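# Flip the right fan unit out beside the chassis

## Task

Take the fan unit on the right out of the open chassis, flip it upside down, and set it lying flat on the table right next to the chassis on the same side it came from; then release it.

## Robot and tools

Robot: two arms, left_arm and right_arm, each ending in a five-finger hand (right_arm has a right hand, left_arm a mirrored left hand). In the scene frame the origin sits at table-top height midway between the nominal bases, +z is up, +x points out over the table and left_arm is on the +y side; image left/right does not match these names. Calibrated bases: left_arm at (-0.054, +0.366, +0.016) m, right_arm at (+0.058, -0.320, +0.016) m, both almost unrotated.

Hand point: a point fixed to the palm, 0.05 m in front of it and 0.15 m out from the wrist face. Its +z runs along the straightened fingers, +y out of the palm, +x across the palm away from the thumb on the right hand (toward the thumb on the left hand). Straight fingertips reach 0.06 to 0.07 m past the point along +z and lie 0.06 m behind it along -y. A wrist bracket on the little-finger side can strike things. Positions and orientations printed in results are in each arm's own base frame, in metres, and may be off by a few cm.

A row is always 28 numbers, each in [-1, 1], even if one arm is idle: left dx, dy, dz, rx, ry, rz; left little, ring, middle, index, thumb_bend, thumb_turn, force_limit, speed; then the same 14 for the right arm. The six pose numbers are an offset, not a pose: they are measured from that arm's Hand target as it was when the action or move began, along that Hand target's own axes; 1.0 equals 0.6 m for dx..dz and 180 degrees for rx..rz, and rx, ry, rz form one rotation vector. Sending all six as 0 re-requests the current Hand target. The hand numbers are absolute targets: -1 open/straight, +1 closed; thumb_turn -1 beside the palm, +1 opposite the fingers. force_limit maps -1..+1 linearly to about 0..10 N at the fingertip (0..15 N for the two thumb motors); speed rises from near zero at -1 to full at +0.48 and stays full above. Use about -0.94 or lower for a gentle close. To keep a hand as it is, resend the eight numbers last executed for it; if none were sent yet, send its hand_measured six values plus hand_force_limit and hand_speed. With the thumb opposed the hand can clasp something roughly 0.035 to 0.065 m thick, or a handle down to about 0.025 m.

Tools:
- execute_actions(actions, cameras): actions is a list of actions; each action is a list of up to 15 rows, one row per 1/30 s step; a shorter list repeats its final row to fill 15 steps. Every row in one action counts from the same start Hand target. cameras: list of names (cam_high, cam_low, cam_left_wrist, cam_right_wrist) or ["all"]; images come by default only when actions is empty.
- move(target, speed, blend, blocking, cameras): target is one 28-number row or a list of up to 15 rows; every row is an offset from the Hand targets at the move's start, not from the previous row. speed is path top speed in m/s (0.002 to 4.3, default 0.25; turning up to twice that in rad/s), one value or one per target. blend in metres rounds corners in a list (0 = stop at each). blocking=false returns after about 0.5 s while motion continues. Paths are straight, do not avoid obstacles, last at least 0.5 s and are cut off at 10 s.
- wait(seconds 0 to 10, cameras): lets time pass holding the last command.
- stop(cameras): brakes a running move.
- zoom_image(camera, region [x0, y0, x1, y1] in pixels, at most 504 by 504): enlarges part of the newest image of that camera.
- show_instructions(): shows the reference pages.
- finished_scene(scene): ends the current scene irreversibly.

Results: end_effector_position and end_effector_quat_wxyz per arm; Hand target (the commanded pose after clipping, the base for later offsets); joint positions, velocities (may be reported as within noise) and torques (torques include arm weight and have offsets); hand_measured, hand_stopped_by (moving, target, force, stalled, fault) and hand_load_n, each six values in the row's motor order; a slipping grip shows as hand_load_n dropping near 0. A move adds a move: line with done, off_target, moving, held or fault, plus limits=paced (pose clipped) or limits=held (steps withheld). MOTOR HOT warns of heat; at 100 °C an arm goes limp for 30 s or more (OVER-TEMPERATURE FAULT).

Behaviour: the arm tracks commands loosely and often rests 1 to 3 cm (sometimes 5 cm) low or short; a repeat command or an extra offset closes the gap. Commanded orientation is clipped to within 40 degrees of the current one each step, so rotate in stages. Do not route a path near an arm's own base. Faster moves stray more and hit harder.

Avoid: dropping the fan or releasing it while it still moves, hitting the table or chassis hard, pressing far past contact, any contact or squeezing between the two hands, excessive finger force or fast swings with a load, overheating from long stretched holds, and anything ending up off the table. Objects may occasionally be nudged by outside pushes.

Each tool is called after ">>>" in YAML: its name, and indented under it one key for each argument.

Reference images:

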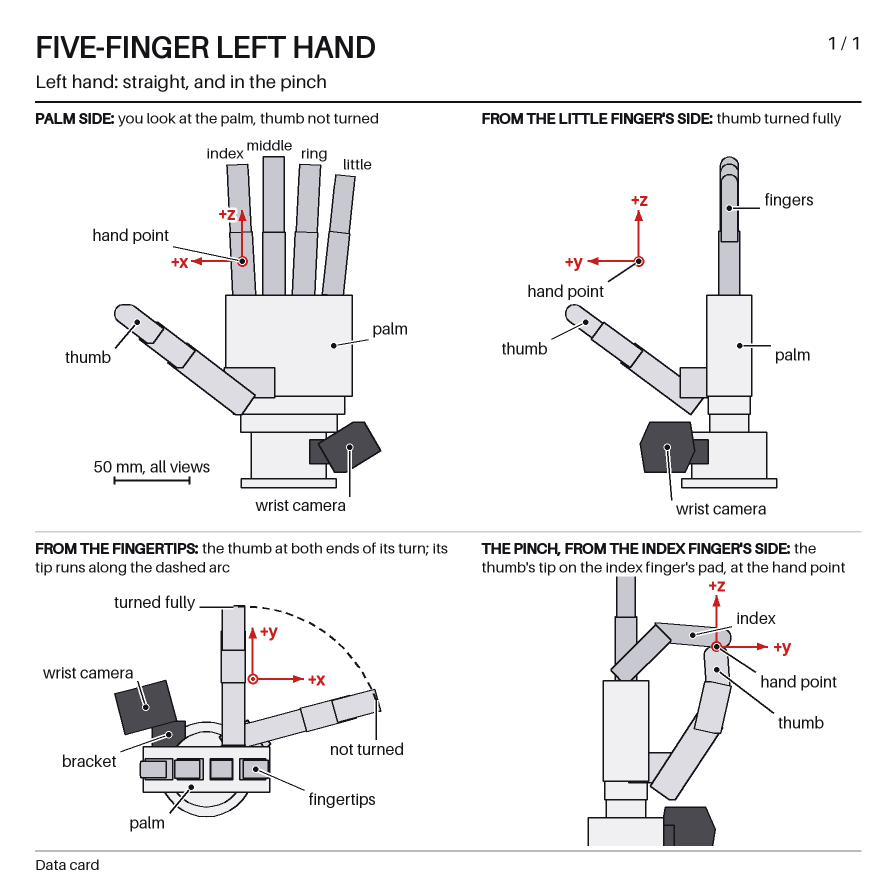

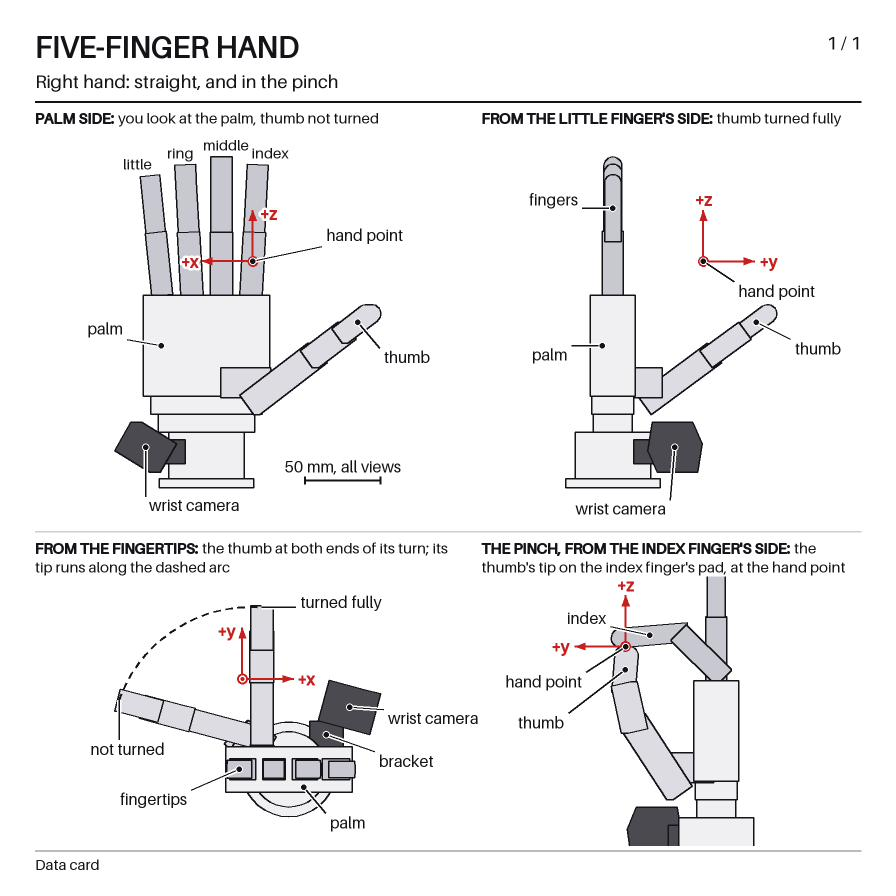

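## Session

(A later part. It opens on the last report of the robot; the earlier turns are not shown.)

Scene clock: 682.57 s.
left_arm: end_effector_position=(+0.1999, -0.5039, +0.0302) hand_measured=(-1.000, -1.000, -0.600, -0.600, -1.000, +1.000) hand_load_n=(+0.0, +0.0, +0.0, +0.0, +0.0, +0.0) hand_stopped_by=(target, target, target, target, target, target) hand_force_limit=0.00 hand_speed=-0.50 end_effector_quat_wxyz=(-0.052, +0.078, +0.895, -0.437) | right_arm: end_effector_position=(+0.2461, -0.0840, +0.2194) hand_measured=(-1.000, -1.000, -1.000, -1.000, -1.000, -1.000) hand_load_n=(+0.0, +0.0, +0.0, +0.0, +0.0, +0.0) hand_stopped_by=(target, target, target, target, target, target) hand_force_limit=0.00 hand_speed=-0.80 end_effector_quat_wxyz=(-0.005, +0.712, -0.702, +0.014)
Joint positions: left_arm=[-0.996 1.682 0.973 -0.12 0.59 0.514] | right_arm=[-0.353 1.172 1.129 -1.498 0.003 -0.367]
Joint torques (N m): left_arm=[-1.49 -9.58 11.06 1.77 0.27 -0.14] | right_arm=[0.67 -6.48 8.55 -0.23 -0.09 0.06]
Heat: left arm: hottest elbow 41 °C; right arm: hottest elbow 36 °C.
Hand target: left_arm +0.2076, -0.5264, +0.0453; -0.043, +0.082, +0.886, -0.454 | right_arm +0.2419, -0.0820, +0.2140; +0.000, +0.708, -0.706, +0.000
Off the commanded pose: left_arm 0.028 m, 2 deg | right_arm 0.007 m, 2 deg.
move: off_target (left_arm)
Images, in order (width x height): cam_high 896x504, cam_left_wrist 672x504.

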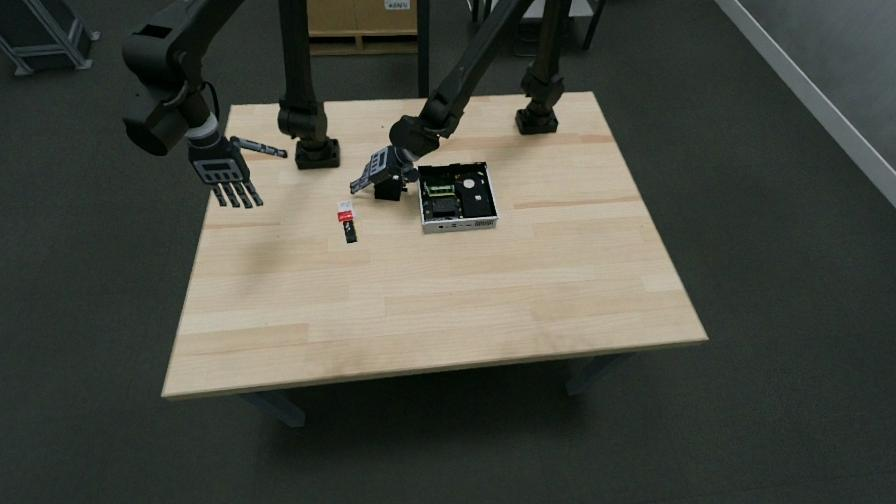

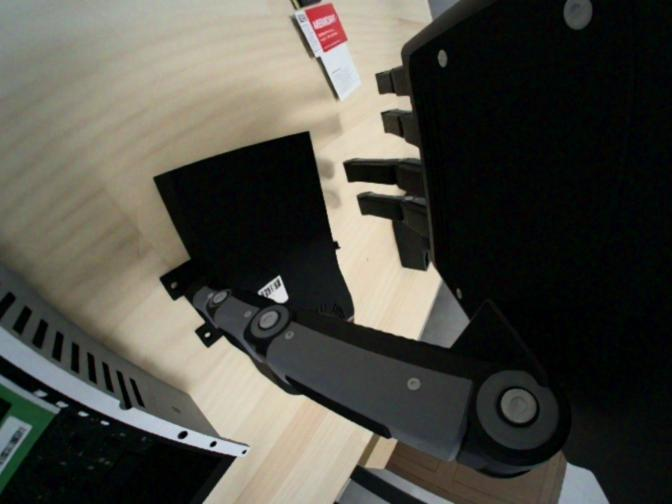

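>>> move:
  target:
    - [0, 0.00975, -0.0135, 0,0,0, -1,-1,-0.5,-0.5,-1,1,0,-0.5, 0,0,0,0,0,0,-1,-1,-1,-1,-1,-1,0,-0.8]
    - [0, -0.085, -0.0818, 0,0,0, -1,-1,-0.5,-0.5,-1,1,0,-0.5, 0,0,0,0,0,0,-1,-1,-1,-1,-1,-1,0,-0.8]
    - [0.085, -0.085, -0.0818, 0,0,0, -1,-1,-0.5,-0.5,-1,1,0,-0.5, 0,0,0,0,0,0,-1,-1,-1,-1,-1,-1,0,-0.8]
  speed: 0.15
  cameras: ["cam_left_wrist", "cam_high"]

>>> zoom_image:
  camera: "cam_high"
  region: [340, 110, 520, 245]

Scene clock: 694.17 s.
left_arm: end_effector_position=(+0.1564, -0.5010, +0.1032) hand_measured=(-1.000, -1.000, -0.500, -0.500, -1.000, +1.000) hand_load_n=(+0.0, -0.5, +0.0, +0.0, +0.0, +0.0) hand_stopped_by=(target, target, target, target, target, target) hand_force_limit=0.00 hand_speed=-0.50 end_effector_quat_wxyz=(-0.049, +0.085, +0.892, -0.441) | right_arm: end_effector_position=(+0.2461, -0.0840, +0.2194) hand_measured=(-1.000, -1.000, -1.000, -1.000, -1.000, -1.000) hand_load_n=(+0.0, +0.0, +0.0, +0.0, +0.0, +0.0) hand_stopped_by=(target, target, target, target, target, target) hand_force_limit=0.00 hand_speed=-0.80 end_effector_quat_wxyz=(-0.005, +0.712, -0.702, +0.014)
Joint positions: left_arm=[-1.074 1.5 0.973 -0.258 0.54 0.458] | right_arm=[-0.353 1.172 1.129 -1.498 0.003 -0.367]
Joint torques (N m): left_arm=[-0.62 -9.76 9.01 1.85 0.24 -0.17] | right_arm=[0.62 -7.24 8.75 -0.39 -0.11 0.08]
Heat: left arm: hottest elbow 41 °C; right arm: hottest elbow 36 °C.
Hand target: left_arm +0.1593, -0.5071, +0.1153; -0.043, +0.082, +0.886, -0.454 | right_arm +0.2419, -0.0820, +0.2140; +0.000, +0.708, -0.706, +0.000
Off the commanded pose: left_arm 0.014 m, 2 deg | right_arm 0.007 m, 2 deg.
move: off_target (left_arm)
Images, in order (width x height): cam_high 896x504, cam_left_wrist 672x504.

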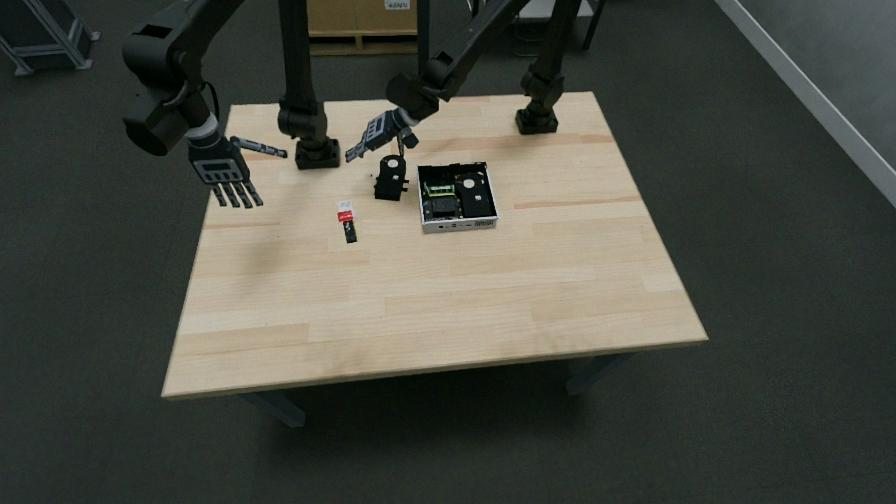

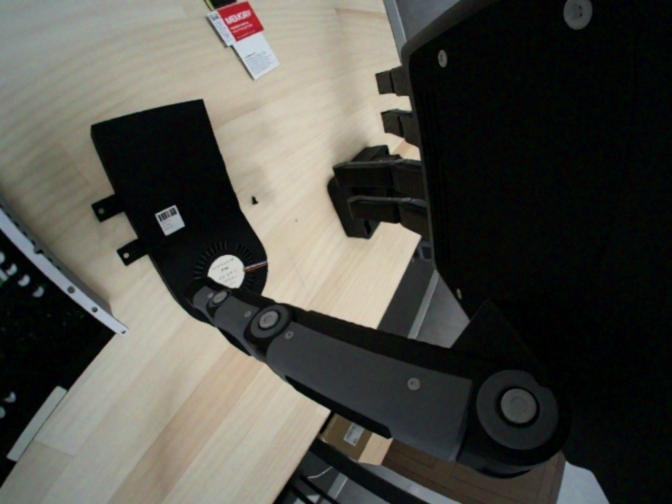

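Scaled by 2.800 from the camera's 896x504 image, which has a finer 1280x720 frame.

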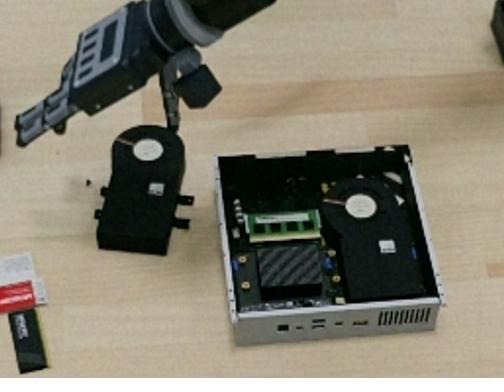

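>>> move:
  target: [0, 0.0658, 0.0228, 0,0,0, -1,-1,-0.5,-0.5,-1,1,0,-0.5, 0,0,0,0,0,0,-1,-1,-1,-1,-1,-1,0,-0.8]
  speed: 0.12
  cameras: ["cam_left_wrist"]

>>> zoom_image:
  camera: "cam_left_wrist"
  region: [120, 100, 400, 380]

Scene clock: 734.47 s.
left_arm: end_effector_position=(+0.1534, -0.4910, +0.0719) hand_measured=(-1.000, -1.000, -0.500, -0.500, -1.000, +1.000) hand_load_n=(+0.0, -0.5, +0.0, +0.0, +0.0, +0.0) hand_stopped_by=(target, target, target, target, target, target) hand_force_limit=0.00 hand_speed=-0.50 end_effector_quat_wxyz=(-0.049, +0.084, +0.890, -0.446) | right_arm: end_effector_position=(+0.2461, -0.0840, +0.2194) hand_measured=(-1.000, -1.000, -1.000, -1.000, -1.000, -1.000) hand_load_n=(+0.0, +0.0, +0.0, +0.0, +0.0, +0.0) hand_stopped_by=(target, target, target, target, target, target) hand_force_limit=0.00 hand_speed=-0.80 end_effector_quat_wxyz=(-0.005, +0.712, -0.702, +0.014)
Joint positions: left_arm=[-1.067 1.522 0.895 -0.147 0.548 0.458] | right_arm=[-0.353 1.172 1.129 -1.498 0.003 -0.367]
Joint torques (N m): left_arm=[0.38 -8.41 8.55 1.87 0.41 -0.06] | right_arm=[0.5 -6.65 8.58 -0.18 -0.11 0.1]
Heat: left arm: hottest elbow 40 °C; right arm: hottest elbow 36 °C.
Hand target: left_arm +0.1616, -0.4954, +0.0754; -0.043, +0.082, +0.886, -0.454 | right_arm +0.2419, -0.0820, +0.2140; +0.000, +0.708, -0.706, +0.000
Off the commanded pose: left_arm 0.010 m, 1 deg | right_arm 0.007 m, 2 deg.
move: done
Images, in order (width x height): cam_left_wrist 672x504.

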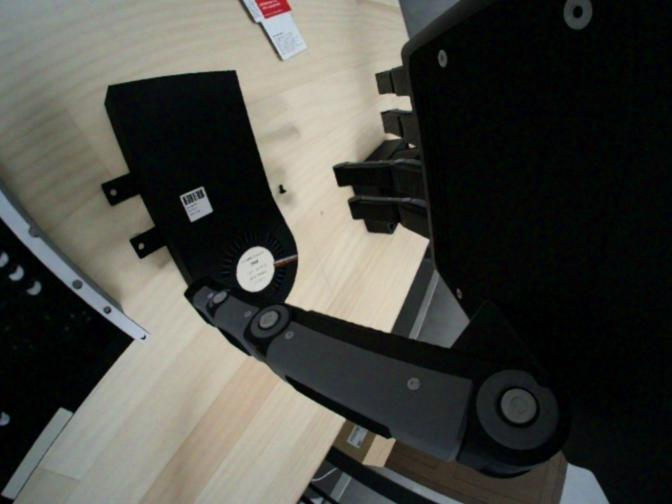

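Scaled by 1.800 from the camera's 672x504 image, which has a finer 960x720 frame.

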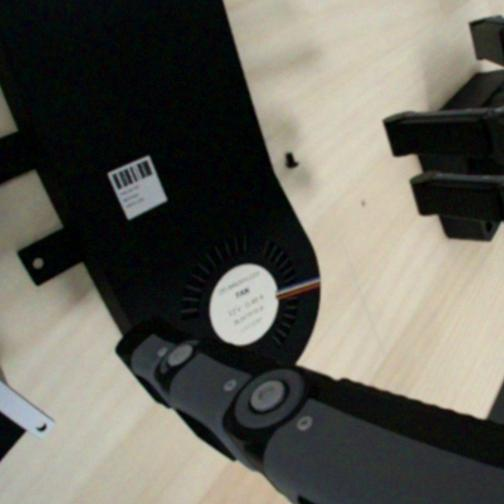

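>>> move:
  target: [0.0167, 0.035, 0.0027, 0,0,0, -1,-1,-0.45,-0.45,-1,1,0,-0.5, 0,0,0,0,0,0,-1,-1,-1,-1,-1,-1,0,-0.8]
  speed: 0.1
  cameras: ["cam_left_wrist"]

>>> zoom_image:
  camera: "cam_left_wrist"
  region: [120, 150, 360, 390]

Scene clock: 780.00 s.
left_arm: end_effector_position=(+0.1464, -0.4783, +0.0532) hand_measured=(-1.000, -1.000, -0.450, -0.450, -1.000, +1.000) hand_load_n=(+0.0, +0.0, +0.0, +0.0, +0.0, +0.0) hand_stopped_by=(target, target, target, target, target, target) hand_force_limit=0.00 hand_speed=-0.50 end_effector_quat_wxyz=(-0.049, +0.084, +0.890, -0.446) | right_arm: end_effector_position=(+0.2461, -0.0840, +0.2194) hand_measured=(-1.000, -1.000, -1.000, -1.000, -1.000, -1.000) hand_load_n=(+0.0, +0.0, +0.0, +0.0, +0.0, +0.0) hand_stopped_by=(target, target, target, target, target, target) hand_force_limit=0.00 hand_speed=-0.80 end_effector_quat_wxyz=(-0.005, +0.712, -0.702, +0.014)
Joint positions: left_arm=[-1.067 1.522 0.833 -0.087 0.548 0.458] | right_arm=[-0.353 1.172 1.129 -1.498 0.003 -0.367]
Joint torques (N m): left_arm=[0.21 -8.29 8.14 1.85 0.36 -0.07] | right_arm=[0.44 -7.18 8.65 -0.17 -0.1 0.02]
Heat: left arm: hottest elbow 40 °C; right arm: hottest elbow 36 °C.
Hand target: left_arm +0.1538, -0.4827, +0.0574; -0.043, +0.082, +0.886, -0.454 | right_arm +0.2419, -0.0820, +0.2140; +0.000, +0.708, -0.706, +0.000
Off the commanded pose: left_arm 0.010 m, 1 deg | right_arm 0.007 m, 2 deg.
move: done
Images, in order (width x height): cam_left_wrist 672x504.

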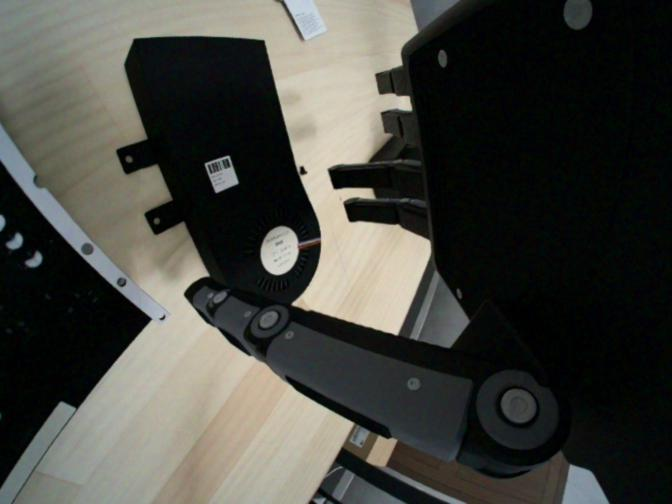

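Scaled by 2.100 from the camera's 672x504 image, which has a finer 960x720 frame.

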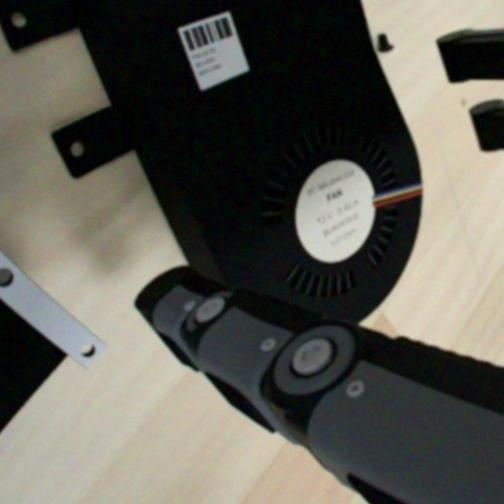

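>>> move:
  target:
    - [0.011, 0.0049, -0.0068, 0,0,0, -1,-1,-0.45,-0.45,-1,1,0,-0.5, 0,0,0,0,0,0,-1,-1,-1,-1,-1,-1,0,-0.8]
    - [0.011, 0.0211, 0.0048, 0,0,0, -1,-1,-0.45,-0.45,-1,1,0,-0.5, 0,0,0,0,0,0,-1,-1,-1,-1,-1,-1,0,-0.8]
  speed: 0.08
  cameras: ["cam_left_wrist"]

>>> zoom_image:
  camera: "cam_left_wrist"
  region: [120, 150, 360, 390]

Scene clock: 793.70 s.
left_arm: end_effector_position=(+0.1435, -0.4730, +0.0449) hand_measured=(-1.000, -1.000, -0.450, -0.450, -1.000, +1.000) hand_load_n=(+0.5, +0.0, +0.0, +0.0, +0.0, +0.0) hand_stopped_by=(target, target, target, target, target, target) hand_force_limit=0.00 hand_speed=-0.50 end_effector_quat_wxyz=(-0.047, +0.085, +0.888, -0.449) | right_arm: end_effector_position=(+0.2461, -0.0840, +0.2194) hand_measured=(-1.000, -1.000, -1.000, -1.000, -1.000, -1.000) hand_load_n=(+0.0, +0.0, +0.0, +0.0, +0.0, +0.0) hand_stopped_by=(target, target, target, target, target, target) hand_force_limit=0.00 hand_speed=-0.80 end_effector_quat_wxyz=(-0.005, +0.712, -0.702, +0.014)
Joint positions: left_arm=[-1.067 1.522 0.8 -0.044 0.548 0.458] | right_arm=[-0.353 1.172 1.129 -1.498 0.003 -0.367]
Joint torques (N m): left_arm=[-0.15 -7.77 7.73 1.8 0.23 -0.1] | right_arm=[0.32 -7 8.59 -0.25 -0.14 0.09]
Heat: left arm: hottest elbow 40 °C; right arm: hottest elbow 36 °C.
Hand target: left_arm +0.1482, -0.4766, +0.0455; -0.043, +0.082, +0.886, -0.454 | right_arm +0.2419, -0.0820, +0.2140; +0.000, +0.708, -0.706, +0.000
Off the commanded pose: left_arm 0.006 m, 1 deg | right_arm 0.007 m, 2 deg.
move: done
Images, in order (width x height): cam_left_wrist 672x504.

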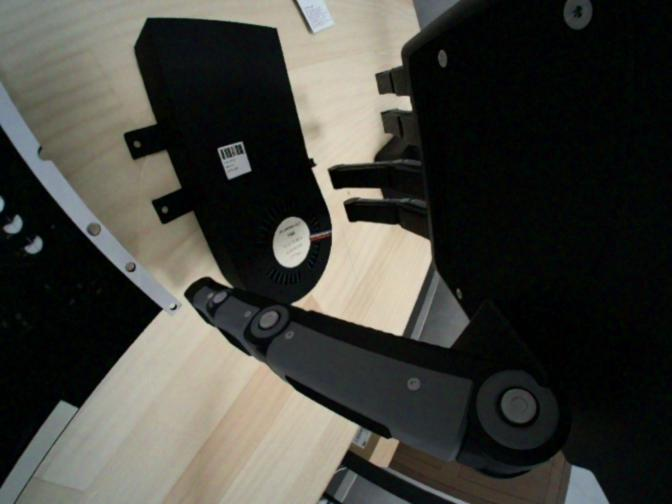

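Scaled by 2.100 from the camera's 672x504 image, which has a finer 960x720 frame.

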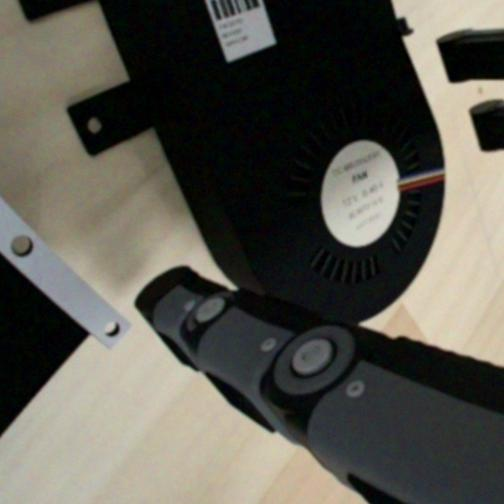

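>>> move:
  target:
    - [0.0, 0.0162, 0.0117, 0,0,0, -1,-1,-0.38,-0.38,-1,1,0,-0.5, 0,0,0,0,0,0,-1,-1,-1,-1,-1,-1,0,-0.8]
  speed: 0.08
  cameras: ["cam_left_wrist"]

>>> zoom_image:
  camera: "cam_left_wrist"
  region: [120, 110, 400, 390]

Scene clock: 802.80 s.
left_arm: end_effector_position=(+0.1445, -0.4748, +0.0357) hand_measured=(-1.000, -1.000, -0.380, -0.380, -1.000, +1.000) hand_load_n=(+0.0, +0.0, +0.0, +0.0, +0.0, +0.0) hand_stopped_by=(target, target, target, target, target, target) hand_force_limit=0.00 hand_speed=-0.50 end_effector_quat_wxyz=(-0.044, +0.087, +0.887, -0.452) | right_arm: end_effector_position=(+0.2461, -0.0840, +0.2194) hand_measured=(-1.000, -1.000, -1.000, -1.000, -1.000, -1.000) hand_load_n=(+0.0, +0.0, +0.0, +0.0, +0.0, +0.0) hand_stopped_by=(target, target, target, target, target, target) hand_force_limit=0.00 hand_speed=-0.80 end_effector_quat_wxyz=(-0.005, +0.712, -0.702, +0.014)
Joint positions: left_arm=[-1.067 1.545 0.791 -0.005 0.548 0.458] | right_arm=[-0.353 1.172 1.129 -1.498 0.003 -0.367]
Joint torques (N m): left_arm=[-0.21 -7.71 7.34 1.78 0.22 -0.1] | right_arm=[0.32 -6.42 8.68 -0.31 -0.11 0.03]
Heat: left arm: hottest elbow 40 °C; right arm: hottest elbow 36 °C.
Hand target: left_arm +0.1482, -0.4766, +0.0335; -0.043, +0.082, +0.886, -0.454 | right_arm +0.2419, -0.0820, +0.2140; +0.000, +0.708, -0.706, +0.000
Off the commanded pose: left_arm 0.005 m, 1 deg | right_arm 0.007 m, 2 deg.
move: done
Images, in order (width x height): cam_left_wrist 672x504.

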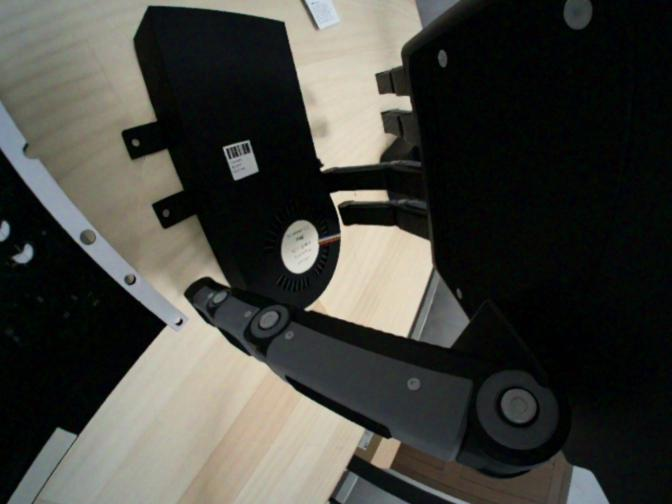

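Scaled by 1.800 from the camera's 672x504 image, which has a finer 960x720 frame.

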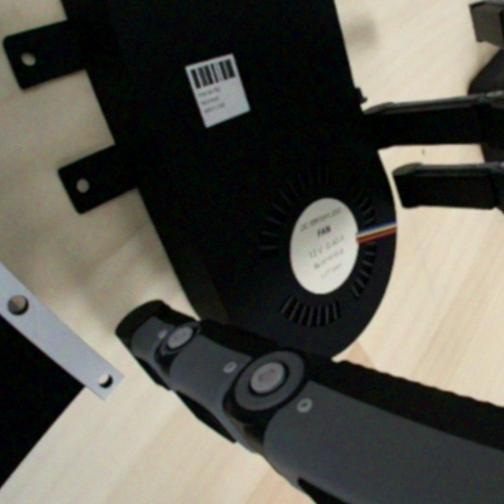

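>>> move:
  target:
    - [0.005, 0.0054, 0.0039, 0,0,0, -1,-1,-0.38,-0.38,-1,1,0,-0.5, 0,0,0,0,0,0,-1,-1,-1,-1,-1,-1,0,-0.8]
    - [0.005, 0.0054, 0.0039, 0,0,0, -1,-1,0.0,0.0,-1,1,-0.5,-0.9, 0,0,0,0,0,0,-1,-1,-1,-1,-1,-1,0,-0.8]
  speed: 0.08
  cameras: ["cam_left_wrist"]

Scene clock: 814.63 s.
left_arm: end_effector_position=(+0.1448, -0.4744, +0.0330) hand_measured=(-1.000, -1.000, -0.206, -0.196, -1.000, +1.000) hand_load_n=(+0.0, +0.0, +2.5, +2.5, +0.5, +0.0) hand_stopped_by=(target, target, force, force, target, target) hand_force_limit=-0.50 hand_speed=-0.90 end_effector_quat_wxyz=(-0.042, +0.087, +0.886, -0.454) | right_arm: end_effector_position=(+0.2461, -0.0840, +0.2194) hand_measured=(-1.000, -1.000, -1.000, -1.000, -1.000, -1.000) hand_load_n=(+0.0, +0.0, +0.0, +0.0, +0.0, +0.0) hand_stopped_by=(target, target, target, target, target, target) hand_force_limit=0.00 hand_speed=-0.80 end_effector_quat_wxyz=(-0.005, +0.712, -0.702, +0.014)
Joint positions: left_arm=[-1.067 1.548 0.783 0.013 0.545 0.458] | right_arm=[-0.353 1.172 1.129 -1.498 0.003 -0.367]
Joint torques (N m): left_arm=[-0.67 -7.53 7.19 1.74 0.17 -0.13] | right_arm=[0.67 -6.89 8.79 -0.35 -0.08 0.05]
Heat: left arm: hottest elbow 39 °C; right arm: hottest elbow 36 °C.
Hand target: left_arm +0.1453, -0.4760, +0.0294; -0.043, +0.082, +0.886, -0.454 | right_arm +0.2419, -0.0820, +0.2140; +0.000, +0.708, -0.706, +0.000
Off the commanded pose: left_arm 0.004 m, 1 deg | right_arm 0.007 m, 2 deg.
move: done
Images, in order (width x height): cam_left_wrist 672x504.

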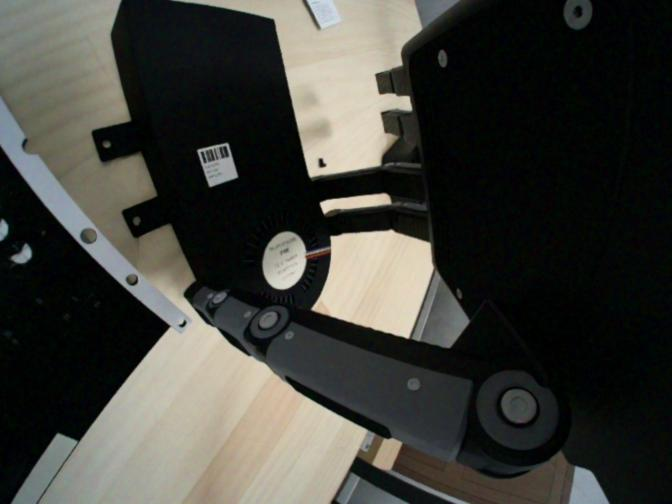

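>>> move:
  target:
    - [0,0,0, 0,0,0, -1,-1,0.05,0.05,-1,1,0.0,-0.9, 0,0,0,0,0,0,-1,-1,-1,-1,-1,-1,0,-0.8]
    - [0,-0.2028,-0.1463, 0,-0.036,-0.026, -1,-1,0.05,0.05,-1,1,0.0,-0.9, 0,0,0,0,0,0,-1,-1,-1,-1,-1,-1,0,-0.8]
  speed: 0.1
  cameras: ["cam_left_wrist","cam_high"]

Scene clock: 831.17 s.
left_arm: end_effector_position=(+0.1438, -0.4593, +0.1512) hand_measured=(-1.000, -1.000, -0.188, -0.178, -1.000, +1.000) hand_load_n=(+0.0, +0.0, +0.0, +0.0, +0.0, +0.0) hand_stopped_by=(target, target, force, force, target, target) hand_force_limit=0.00 hand_speed=-0.90 end_effector_quat_wxyz=(-0.017, +0.016, +0.900, -0.436) | right_arm: end_effector_position=(+0.2461, -0.0840, +0.2194) hand_measured=(-1.000, -1.000, -1.000, -1.000, -1.000, -1.000) hand_load_n=(+0.0, +0.0, +0.0, +0.0, +0.0, +0.0) hand_stopped_by=(target, target, target, target, target, target) hand_force_limit=0.00 hand_speed=-0.80 end_effector_quat_wxyz=(-0.005, +0.712, -0.702, +0.014)
Joint positions: left_arm=[-1.084 1.292 0.903 -0.356 0.419 0.337] | right_arm=[-0.353 1.172 1.129 -1.498 0.003 -0.367]
Joint torques (N m): left_arm=[-1.67 -7.59 13.04 1.16 0.14 -0.15] | right_arm=[0.21 -7.41 8.65 -0.18 -0.13 0.05]
Heat: left arm: hottest elbow 39 °C; right arm: hottest elbow 36 °C.
Hand target: left_arm +0.1454, -0.4759, +0.1795; -0.011, +0.020, +0.890, -0.456 | right_arm +0.2419, -0.0820, +0.2140; +0.000, +0.708, -0.706, +0.000
Off the commanded pose: left_arm 0.033 m, 3 deg | right_arm 0.007 m, 2 deg.
move: off_target (left_arm)
Images, in order (width x height): cam_high 896x504, cam_left_wrist 672x504.

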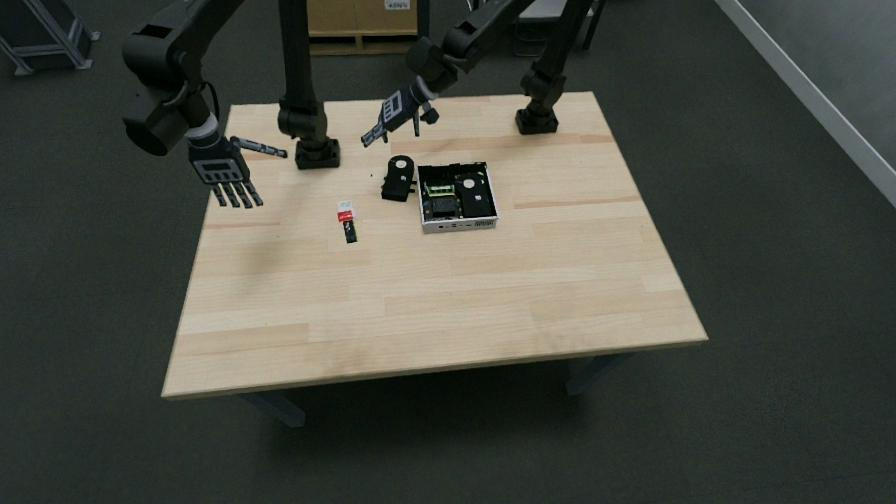

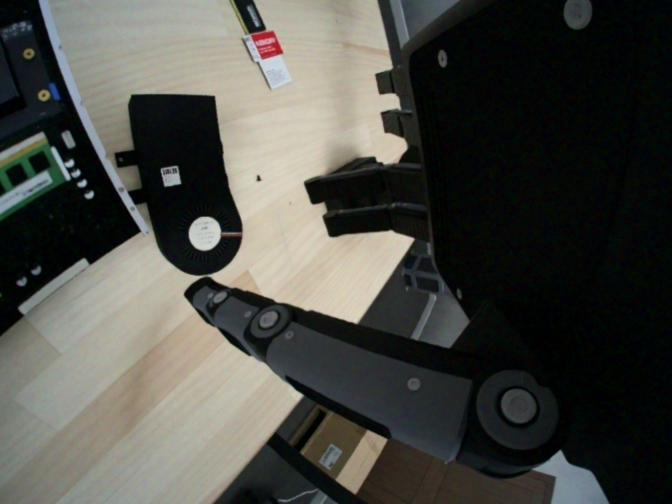

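>>> move:
  target: [-0.1183, 0.0948, 0.0807, 0,0.0451,0.0325, -1,-1,-0.35,-0.35,-1,1,0,-0.5, 0,0,0,0,0,0,-1,-1,-1,-1,-1,-1,0,-0.8]
  speed: 0.15
  cameras: ["cam_left_wrist","cam_high"]

>>> zoom_image:
  camera: "cam_high"
  region: [340, 110, 520, 245]

Scene clock: 872.87 s.
left_arm: end_effector_position=(+0.1982, -0.4663, +0.0836) hand_measured=(-1.000, -1.000, -0.350, -0.350, -1.000, +1.000) hand_load_n=(+0.0, +0.0, +0.0, +0.0, +0.0, +0.0) hand_stopped_by=(target, target, target, target, target, target) hand_force_limit=0.00 hand_speed=-0.50 end_effector_quat_wxyz=(-0.072, +0.083, +0.895, -0.432) | right_arm: end_effector_position=(+0.2461, -0.0840, +0.2194) hand_measured=(-1.000, -1.000, -1.000, -1.000, -1.000, -1.000) hand_load_n=(+0.0, +0.0, +0.0, +0.0, +0.0, +0.0) hand_stopped_by=(target, target, target, target, target, target) hand_force_limit=0.00 hand_speed=-0.80 end_effector_quat_wxyz=(-0.005, +0.712, -0.702, +0.014)
Joint positions: left_arm=[-0.943 1.539 0.974 -0.327 0.656 0.574] | right_arm=[-0.353 1.172 1.129 -1.498 0.003 -0.367]
Joint torques (N m): left_arm=[-0.09 -9.05 12.12 1.58 0.51 0.07] | right_arm=[0.03 -6.77 8.7 -0.29 -0.15 0.06]
Heat: left arm: hottest elbow 44 °C; right arm: hottest elbow 36 °C.
Hand target: left_arm +0.2159, -0.4852, +0.1048; -0.051, +0.098, +0.885, -0.453 | right_arm +0.2419, -0.0820, +0.2140; +0.000, +0.708, -0.706, +0.000
Off the commanded pose: left_arm 0.034 m, 4 deg | right_arm 0.007 m, 2 deg.
move: off_target (left_arm)
Images, in order (width x height): cam_high 896x504, cam_left_wrist 672x504.

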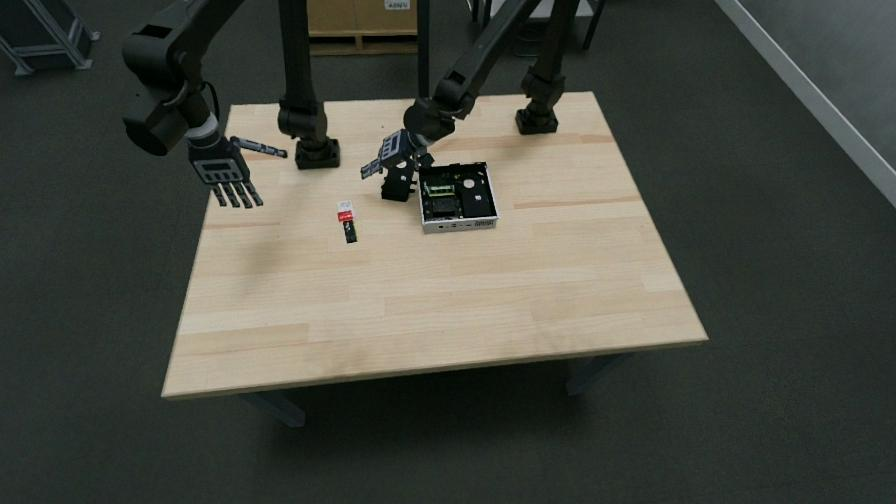

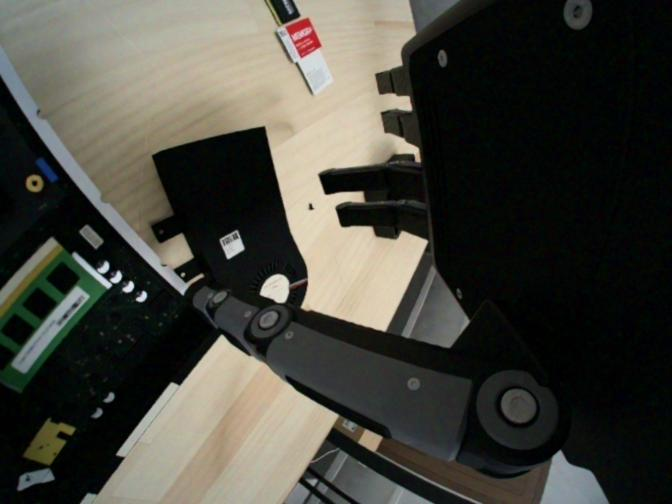

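Scaled by 2.800 from the camera's 896x504 image, which has a finer 1280x720 frame.

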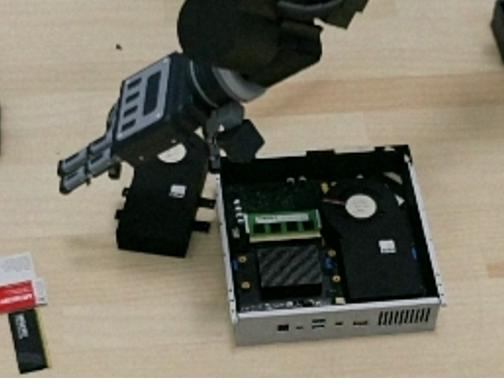

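>>> move:
  target:
    - [-0.05, 0, 0, 0,0,0, -1,-1,-0.35,-0.35,-1,1,0,-0.5, 0,0,0,0,0,0,-1,-1,-1,-1,-1,-1,0,-0.8]
    - [-0.05, 0.0608, 0.0439, 0,0,0, -1,-1,-0.35,-0.35,-1,1,0,-0.5, 0,0,0,0,0,0,-1,-1,-1,-1,-1,-1,0,-0.8]
  speed: 0.12
  cameras: ["cam_left_wrist"]

>>> zoom_image:
  camera: "cam_left_wrist"
  region: [120, 110, 400, 390]

Scene clock: 894.23 s.
left_arm: end_effector_position=(+0.2370, -0.4874, +0.0553) hand_measured=(-1.000, -1.000, -0.350, -0.350, -1.000, +1.000) hand_load_n=(+0.0, +0.0, +0.0, -0.5, +0.0, +0.0) hand_stopped_by=(target, target, target, target, target, target) hand_force_limit=0.00 hand_speed=-0.50 end_effector_quat_wxyz=(-0.062, +0.089, +0.889, -0.444) | right_arm: end_effector_position=(+0.2461, -0.0840, +0.2194) hand_measured=(-1.000, -1.000, -1.000, -1.000, -1.000, -1.000) hand_load_n=(+0.0, +0.0, +0.0, +0.0, -0.5, +0.0) hand_stopped_by=(target, target, target, target, target, target) hand_force_limit=0.00 hand_speed=-0.80 end_effector_quat_wxyz=(-0.005, +0.712, -0.702, +0.014)
Joint positions: left_arm=[-0.903 1.666 1.035 -0.248 0.683 0.614] | right_arm=[-0.353 1.172 1.129 -1.498 0.003 -0.367]
Joint torques (N m): left_arm=[-0.09 -10.23 8.46 1.72 0.5 0.08] | right_arm=[0.38 -6.95 8.76 -0.13 -0.12 0.05]
Heat: left arm: hottest elbow 47 °C; right arm: hottest elbow 36 °C.
Hand target: left_arm +0.2450, -0.4918, +0.0598; -0.051, +0.097, +0.885, -0.453 | right_arm +0.2419, -0.0820, +0.2140; +0.000, +0.708, -0.706, +0.000
Off the commanded pose: left_arm 0.010 m, 2 deg | right_arm 0.007 m, 2 deg.
move: done
Images, in order (width x height): cam_left_wrist 672x504.

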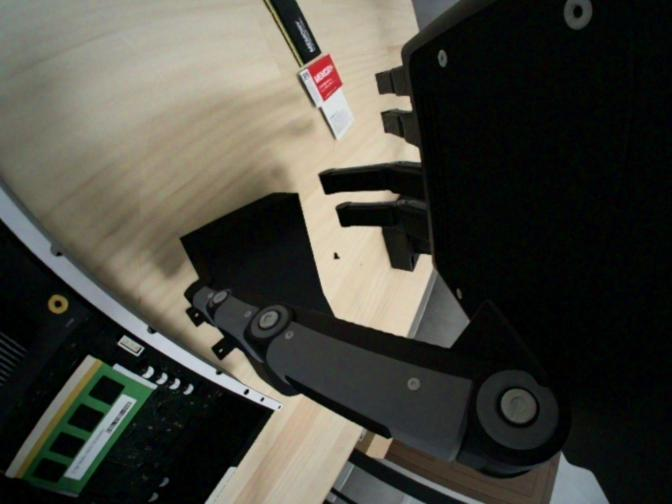

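Scaled by 1.800 from the camera's 672x504 image, which has a finer 960x720 frame.

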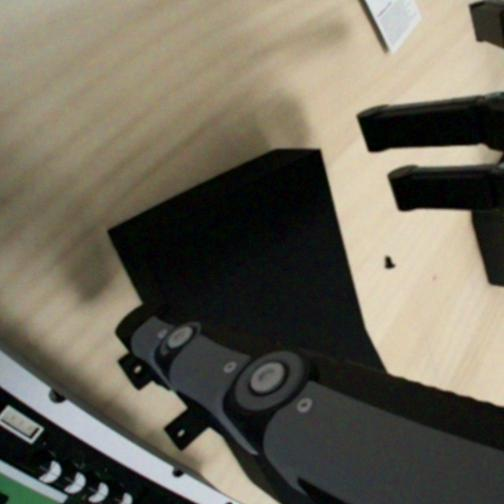

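>>> move:
  target:
    - [0.02, 0.0088, -0.0122, 0,0.0225,0.0162, -1,-1,-0.35,-0.35,-1,1,0,-0.5, 0,0,0,0,0,0,-1,-1,-1,-1,-1,-1,0,-0.8]
    - [0.02, 0.0251, -0.0005, 0,0.0225,0.0162, -1,-1,-0.35,-0.35,-1,1,0,-0.5, 0,0,0,0,0,0,-1,-1,-1,-1,-1,-1,0,-0.8]
  speed: 0.1
  cameras: ["cam_left_wrist"]

>>> zoom_image:
  camera: "cam_left_wrist"
  region: [120, 110, 400, 390]

Scene clock: 907.13 s.
left_arm: end_effector_position=(+0.2262, -0.4792, +0.0495) hand_measured=(-1.000, -1.000, -0.350, -0.350, -1.000, +1.000) hand_load_n=(+0.0, +0.0, +0.5, +0.0, +0.0, +0.0) hand_stopped_by=(target, target, target, target, target, target) hand_force_limit=0.00 hand_speed=-0.50 end_effector_quat_wxyz=(-0.079, +0.132, +0.882, -0.446) | right_arm: end_effector_position=(+0.2461, -0.0840, +0.2194) hand_measured=(-1.000, -1.000, -1.000, -1.000, -1.000, -1.000) hand_load_n=(+0.0, +0.0, +0.0, +0.0, +0.0, +0.0) hand_stopped_by=(target, target, target, target, target, target) hand_force_limit=0.00 hand_speed=-0.80 end_effector_quat_wxyz=(-0.005, +0.712, -0.702, +0.014)
Joint positions: left_arm=[-0.901 1.67 1.027 -0.286 0.743 0.71] | right_arm=[-0.353 1.172 1.129 -1.498 0.003 -0.367]
Joint torques (N m): left_arm=[0.44 -9.76 7.98 1.59 0.56 0.06] | right_arm=[0.5 -6.77 8.55 -0.21 -0.1 0.02]
Heat: left arm: hottest elbow 45 °C; right arm: hottest elbow 36 °C.
Hand target: left_arm +0.2354, -0.4804, +0.0479; -0.070, +0.136, +0.879, -0.451 | right_arm +0.2419, -0.0820, +0.2140; +0.000, +0.708, -0.706, +0.000
Off the commanded pose: left_arm 0.009 m, 1 deg | right_arm 0.007 m, 2 deg.
move: done
Images, in order (width x height): cam_left_wrist 672x504.

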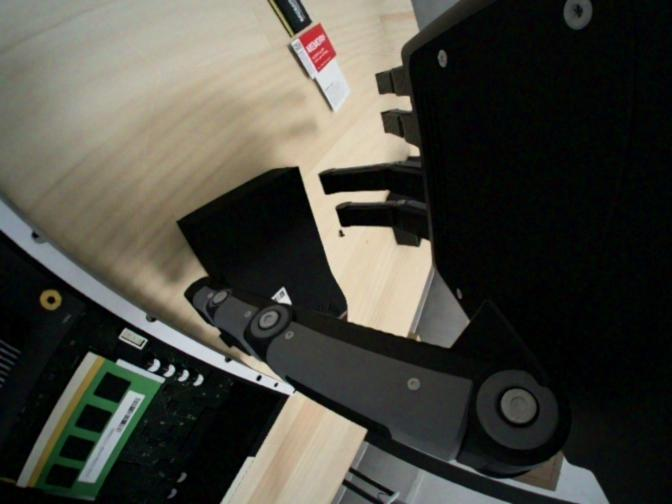

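Scaled by 1.800 from the camera's 672x504 image, which has a finer 960x720 frame.

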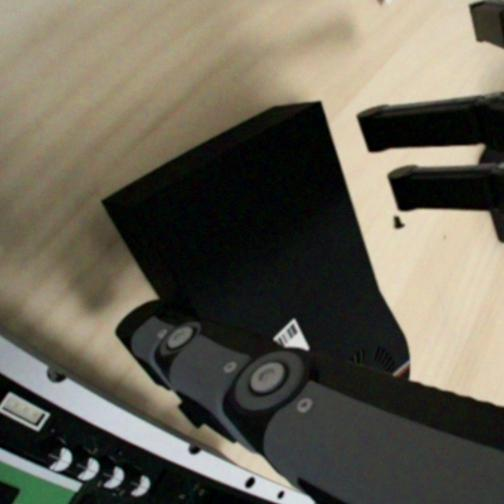

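>>> move:
  target:
    - [0.0, 0.003, -0.0184, 0,0,0, -1,-1,-0.35,-0.35,-1,1,0,-0.5, 0,0,0,0,0,0,-1,-1,-1,-1,-1,-1,0,-0.8]
    - [0.0, 0.026, -0.0018, 0,0,0, -1,-1,-0.35,-0.35,-1,1,0,-0.5, 0,0,0,0,0,0,-1,-1,-1,-1,-1,-1,0,-0.8]
  speed: 0.1
  cameras: ["cam_left_wrist"]

>>> zoom_image:
  camera: "cam_left_wrist"
  region: [120, 110, 400, 390]

Scene clock: 918.50 s.
left_arm: end_effector_position=(+0.2317, -0.4717, +0.0410) hand_measured=(-1.000, -1.000, -0.350, -0.350, -1.000, +1.000) hand_load_n=(+0.0, +0.0, +0.5, +0.0, +0.0, +0.0) hand_stopped_by=(target, target, target, target, target, target) hand_force_limit=0.00 hand_speed=-0.50 end_effector_quat_wxyz=(-0.076, +0.134, +0.880, -0.449) | right_arm: end_effector_position=(+0.2461, -0.0840, +0.2194) hand_measured=(-1.000, -1.000, -1.000, -1.000, -1.000, -1.000) hand_load_n=(+0.0, +0.0, +0.0, +0.0, +0.0, +0.0) hand_stopped_by=(target, target, target, target, target, target) hand_force_limit=0.00 hand_speed=-0.80 end_effector_quat_wxyz=(-0.005, +0.712, -0.702, +0.014)
Joint positions: left_arm=[-0.882 1.677 1.006 -0.262 0.756 0.73] | right_arm=[-0.353 1.172 1.129 -1.498 0.003 -0.367]
Joint torques (N m): left_arm=[0.26 -9.35 7.46 1.54 0.47 0.09] | right_arm=[0.44 -6.65 8.62 -0.14 -0.12 0.08]
Heat: left arm: hottest elbow 44 °C; right arm: hottest elbow 36 °C.
Hand target: left_arm +0.2384, -0.4708, +0.0358; -0.070, +0.136, +0.880, -0.451 | right_arm +0.2419, -0.0820, +0.2140; +0.000, +0.708, -0.706, +0.000
Off the commanded pose: left_arm 0.009 m, 1 deg | right_arm 0.007 m, 2 deg.
move: done
Images, in order (width x height): cam_left_wrist 672x504.

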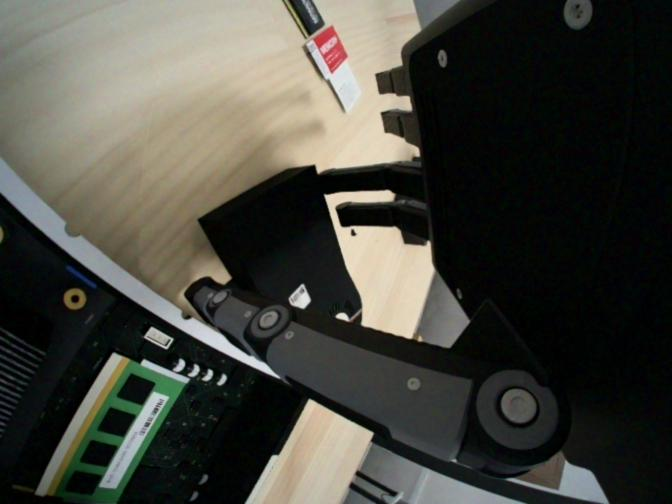

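Scaled by 1.800 from the camera's 672x504 image, which has a finer 960x720 frame.

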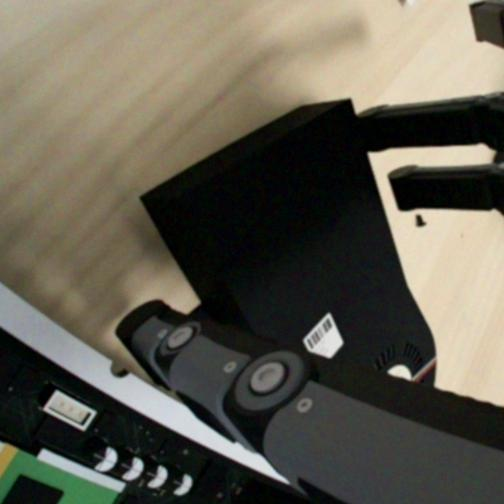

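>>> move:
  target:
    - [0.012, 0.0, 0.0, 0,0,0, -1,-1,-0.35,-0.35,-1,1,0,-0.5, 0,0,0,0,0,0,-1,-1,-1,-1,-1,-1,0,-0.8]
    - [0.012, 0.0, 0.0, 0,0,0, -1,-1,0.1,0.1,-1,1,-0.4,-0.9, 0,0,0,0,0,0,-1,-1,-1,-1,-1,-1,0,-0.8]
  speed: 0.08
  cameras: ["cam_left_wrist"]

Scene clock: 925.33 s.
left_arm: end_effector_position=(+0.2316, -0.4708, +0.0377) hand_measured=(-1.000, -1.000, -0.138, -0.128, -1.000, +1.000) hand_load_n=(+0.0, +0.0, +2.5, +3.5, +0.5, +1.0) hand_stopped_by=(target, target, force, force, target, target) hand_force_limit=-0.40 hand_speed=-0.90 end_effector_quat_wxyz=(-0.072, +0.135, +0.879, -0.451) | right_arm: end_effector_position=(+0.2461, -0.0840, +0.2194) hand_measured=(-1.000, -1.000, -1.000, -1.000, -1.000, -1.000) hand_load_n=(+0.0, +0.0, -0.5, +0.0, +0.0, +0.0) hand_stopped_by=(target, target, target, target, target, target) hand_force_limit=0.00 hand_speed=-0.80 end_effector_quat_wxyz=(-0.005, +0.712, -0.702, +0.014)
Joint positions: left_arm=[-0.882 1.677 0.993 -0.24 0.753 0.73] | right_arm=[-0.353 1.172 1.129 -1.498 0.003 -0.367]
Joint torques (N m): left_arm=[-0.5 -10.17 6.86 1.21 0.4 0] | right_arm=[0.5 -6.83 8.68 -0.17 -0.13 0.05]
Heat: left arm: hottest elbow 43 °C; right arm: hottest elbow 36 °C.
Hand target: left_arm +0.2316, -0.4686, +0.0358; -0.070, +0.136, +0.880, -0.451 | right_arm +0.2419, -0.0820, +0.2140; +0.000, +0.708, -0.706, +0.000
Off the commanded pose: left_arm 0.003 m, 0 deg | right_arm 0.007 m, 2 deg.
move: done
Images, in order (width x height): cam_left_wrist 672x504.

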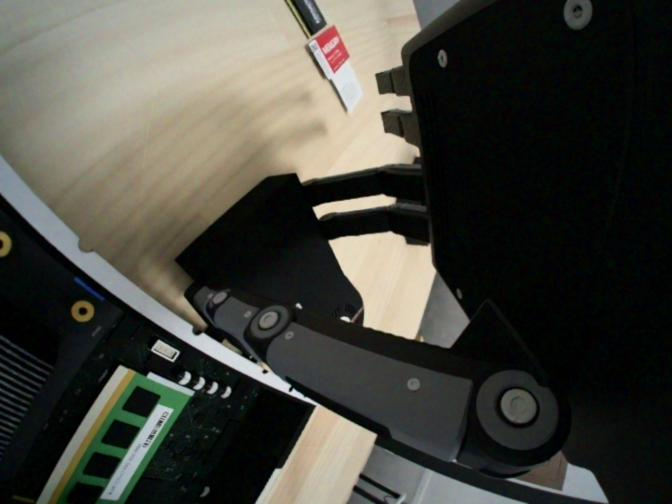

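>>> move:
  target:
    - [0.0, -0.0122, -0.0088, 0,0,0, -1,-1,0.1,0.1,-1,1,-0.4,-0.9, 0,0,0,0,0,0,-1,-1,-1,-1,-1,-1,0,-0.8]
    - [-0.015, -0.0452, 0.0369, 0,-0.0586,-0.0422, -1,-1,0.1,0.1,-1,1,-0.4,-0.9, 0,0,0,0,0,0,-1,-1,-1,-1,-1,-1,0,-0.8]
  speed: 0.08
  cameras: ["cam_left_wrist","cam_high"]

>>> zoom_image:
  camera: "cam_high"
  region: [340, 110, 520, 245]

Scene clock: 936.47 s.
left_arm: end_effector_position=(+0.2340, -0.4965, +0.0358) hand_measured=(-1.000, -1.000, -0.138, -0.128, -1.000, +1.000) hand_load_n=(+0.0, +0.0, +1.0, -0.5, +0.0, -1.0) hand_stopped_by=(target, target, force, force, target, target) hand_force_limit=-0.40 hand_speed=-0.90 end_effector_quat_wxyz=(-0.020, +0.035, +0.894, -0.446) | right_arm: end_effector_position=(+0.2461, -0.0840, +0.2194) hand_measured=(-1.000, -1.000, -1.000, -1.000, -1.000, -1.000) hand_load_n=(+0.0, +0.0, +0.0, +0.0, -0.5, +0.0) hand_stopped_by=(target, target, target, target, target, target) hand_force_limit=0.00 hand_speed=-0.80 end_effector_quat_wxyz=(-0.005, +0.712, -0.702, +0.014)
Joint positions: left_arm=[-0.944 1.669 0.962 -0.076 0.549 0.472] | right_arm=[-0.353 1.172 1.129 -1.498 0.003 -0.367]
Joint torques (N m): left_arm=[-1.79 -10.93 7.57 1.81 0.26 -0.18] | right_arm=[0.62 -6.42 8.62 -0.18 -0.13 0.06]
Heat: left arm: hottest elbow 42 °C; right arm: hottest elbow 36 °C.
Hand target: left_arm +0.2298, -0.5037, +0.0449; -0.019, +0.035, +0.889, -0.455 | right_arm +0.2419, -0.0820, +0.2140; +0.000, +0.708, -0.706, +0.000
Off the commanded pose: left_arm 0.012 m, 1 deg | right_arm 0.007 m, 2 deg.
move: off_target (left_arm)
Images, in order (width x height): cam_high 896x504, cam_left_wrist 672x504.

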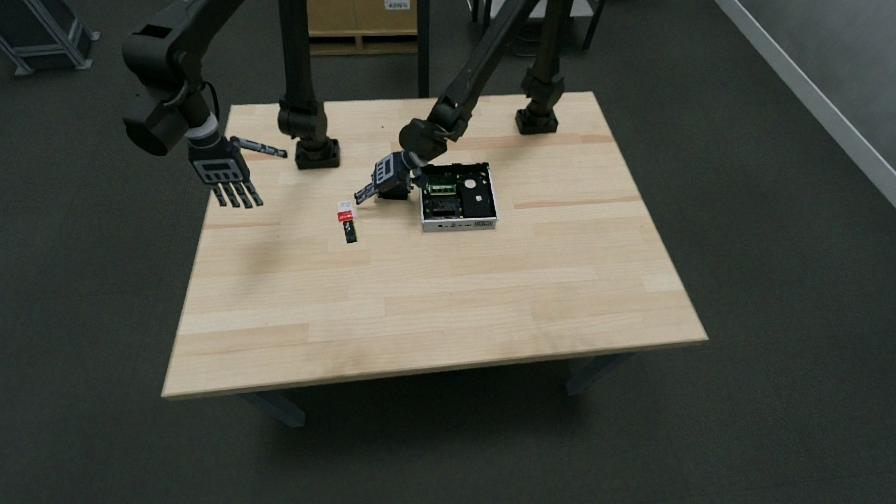

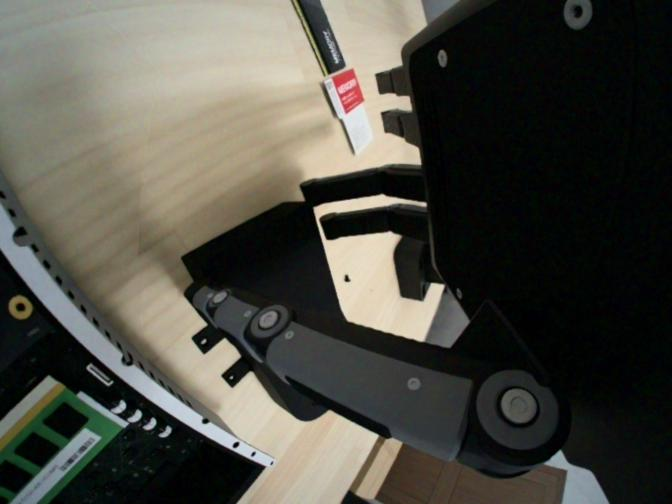

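Scaled by 2.800 from the camera's 896x504 image, which has a finer 1280x720 frame.

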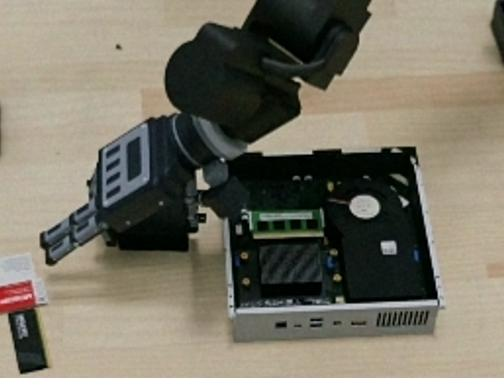

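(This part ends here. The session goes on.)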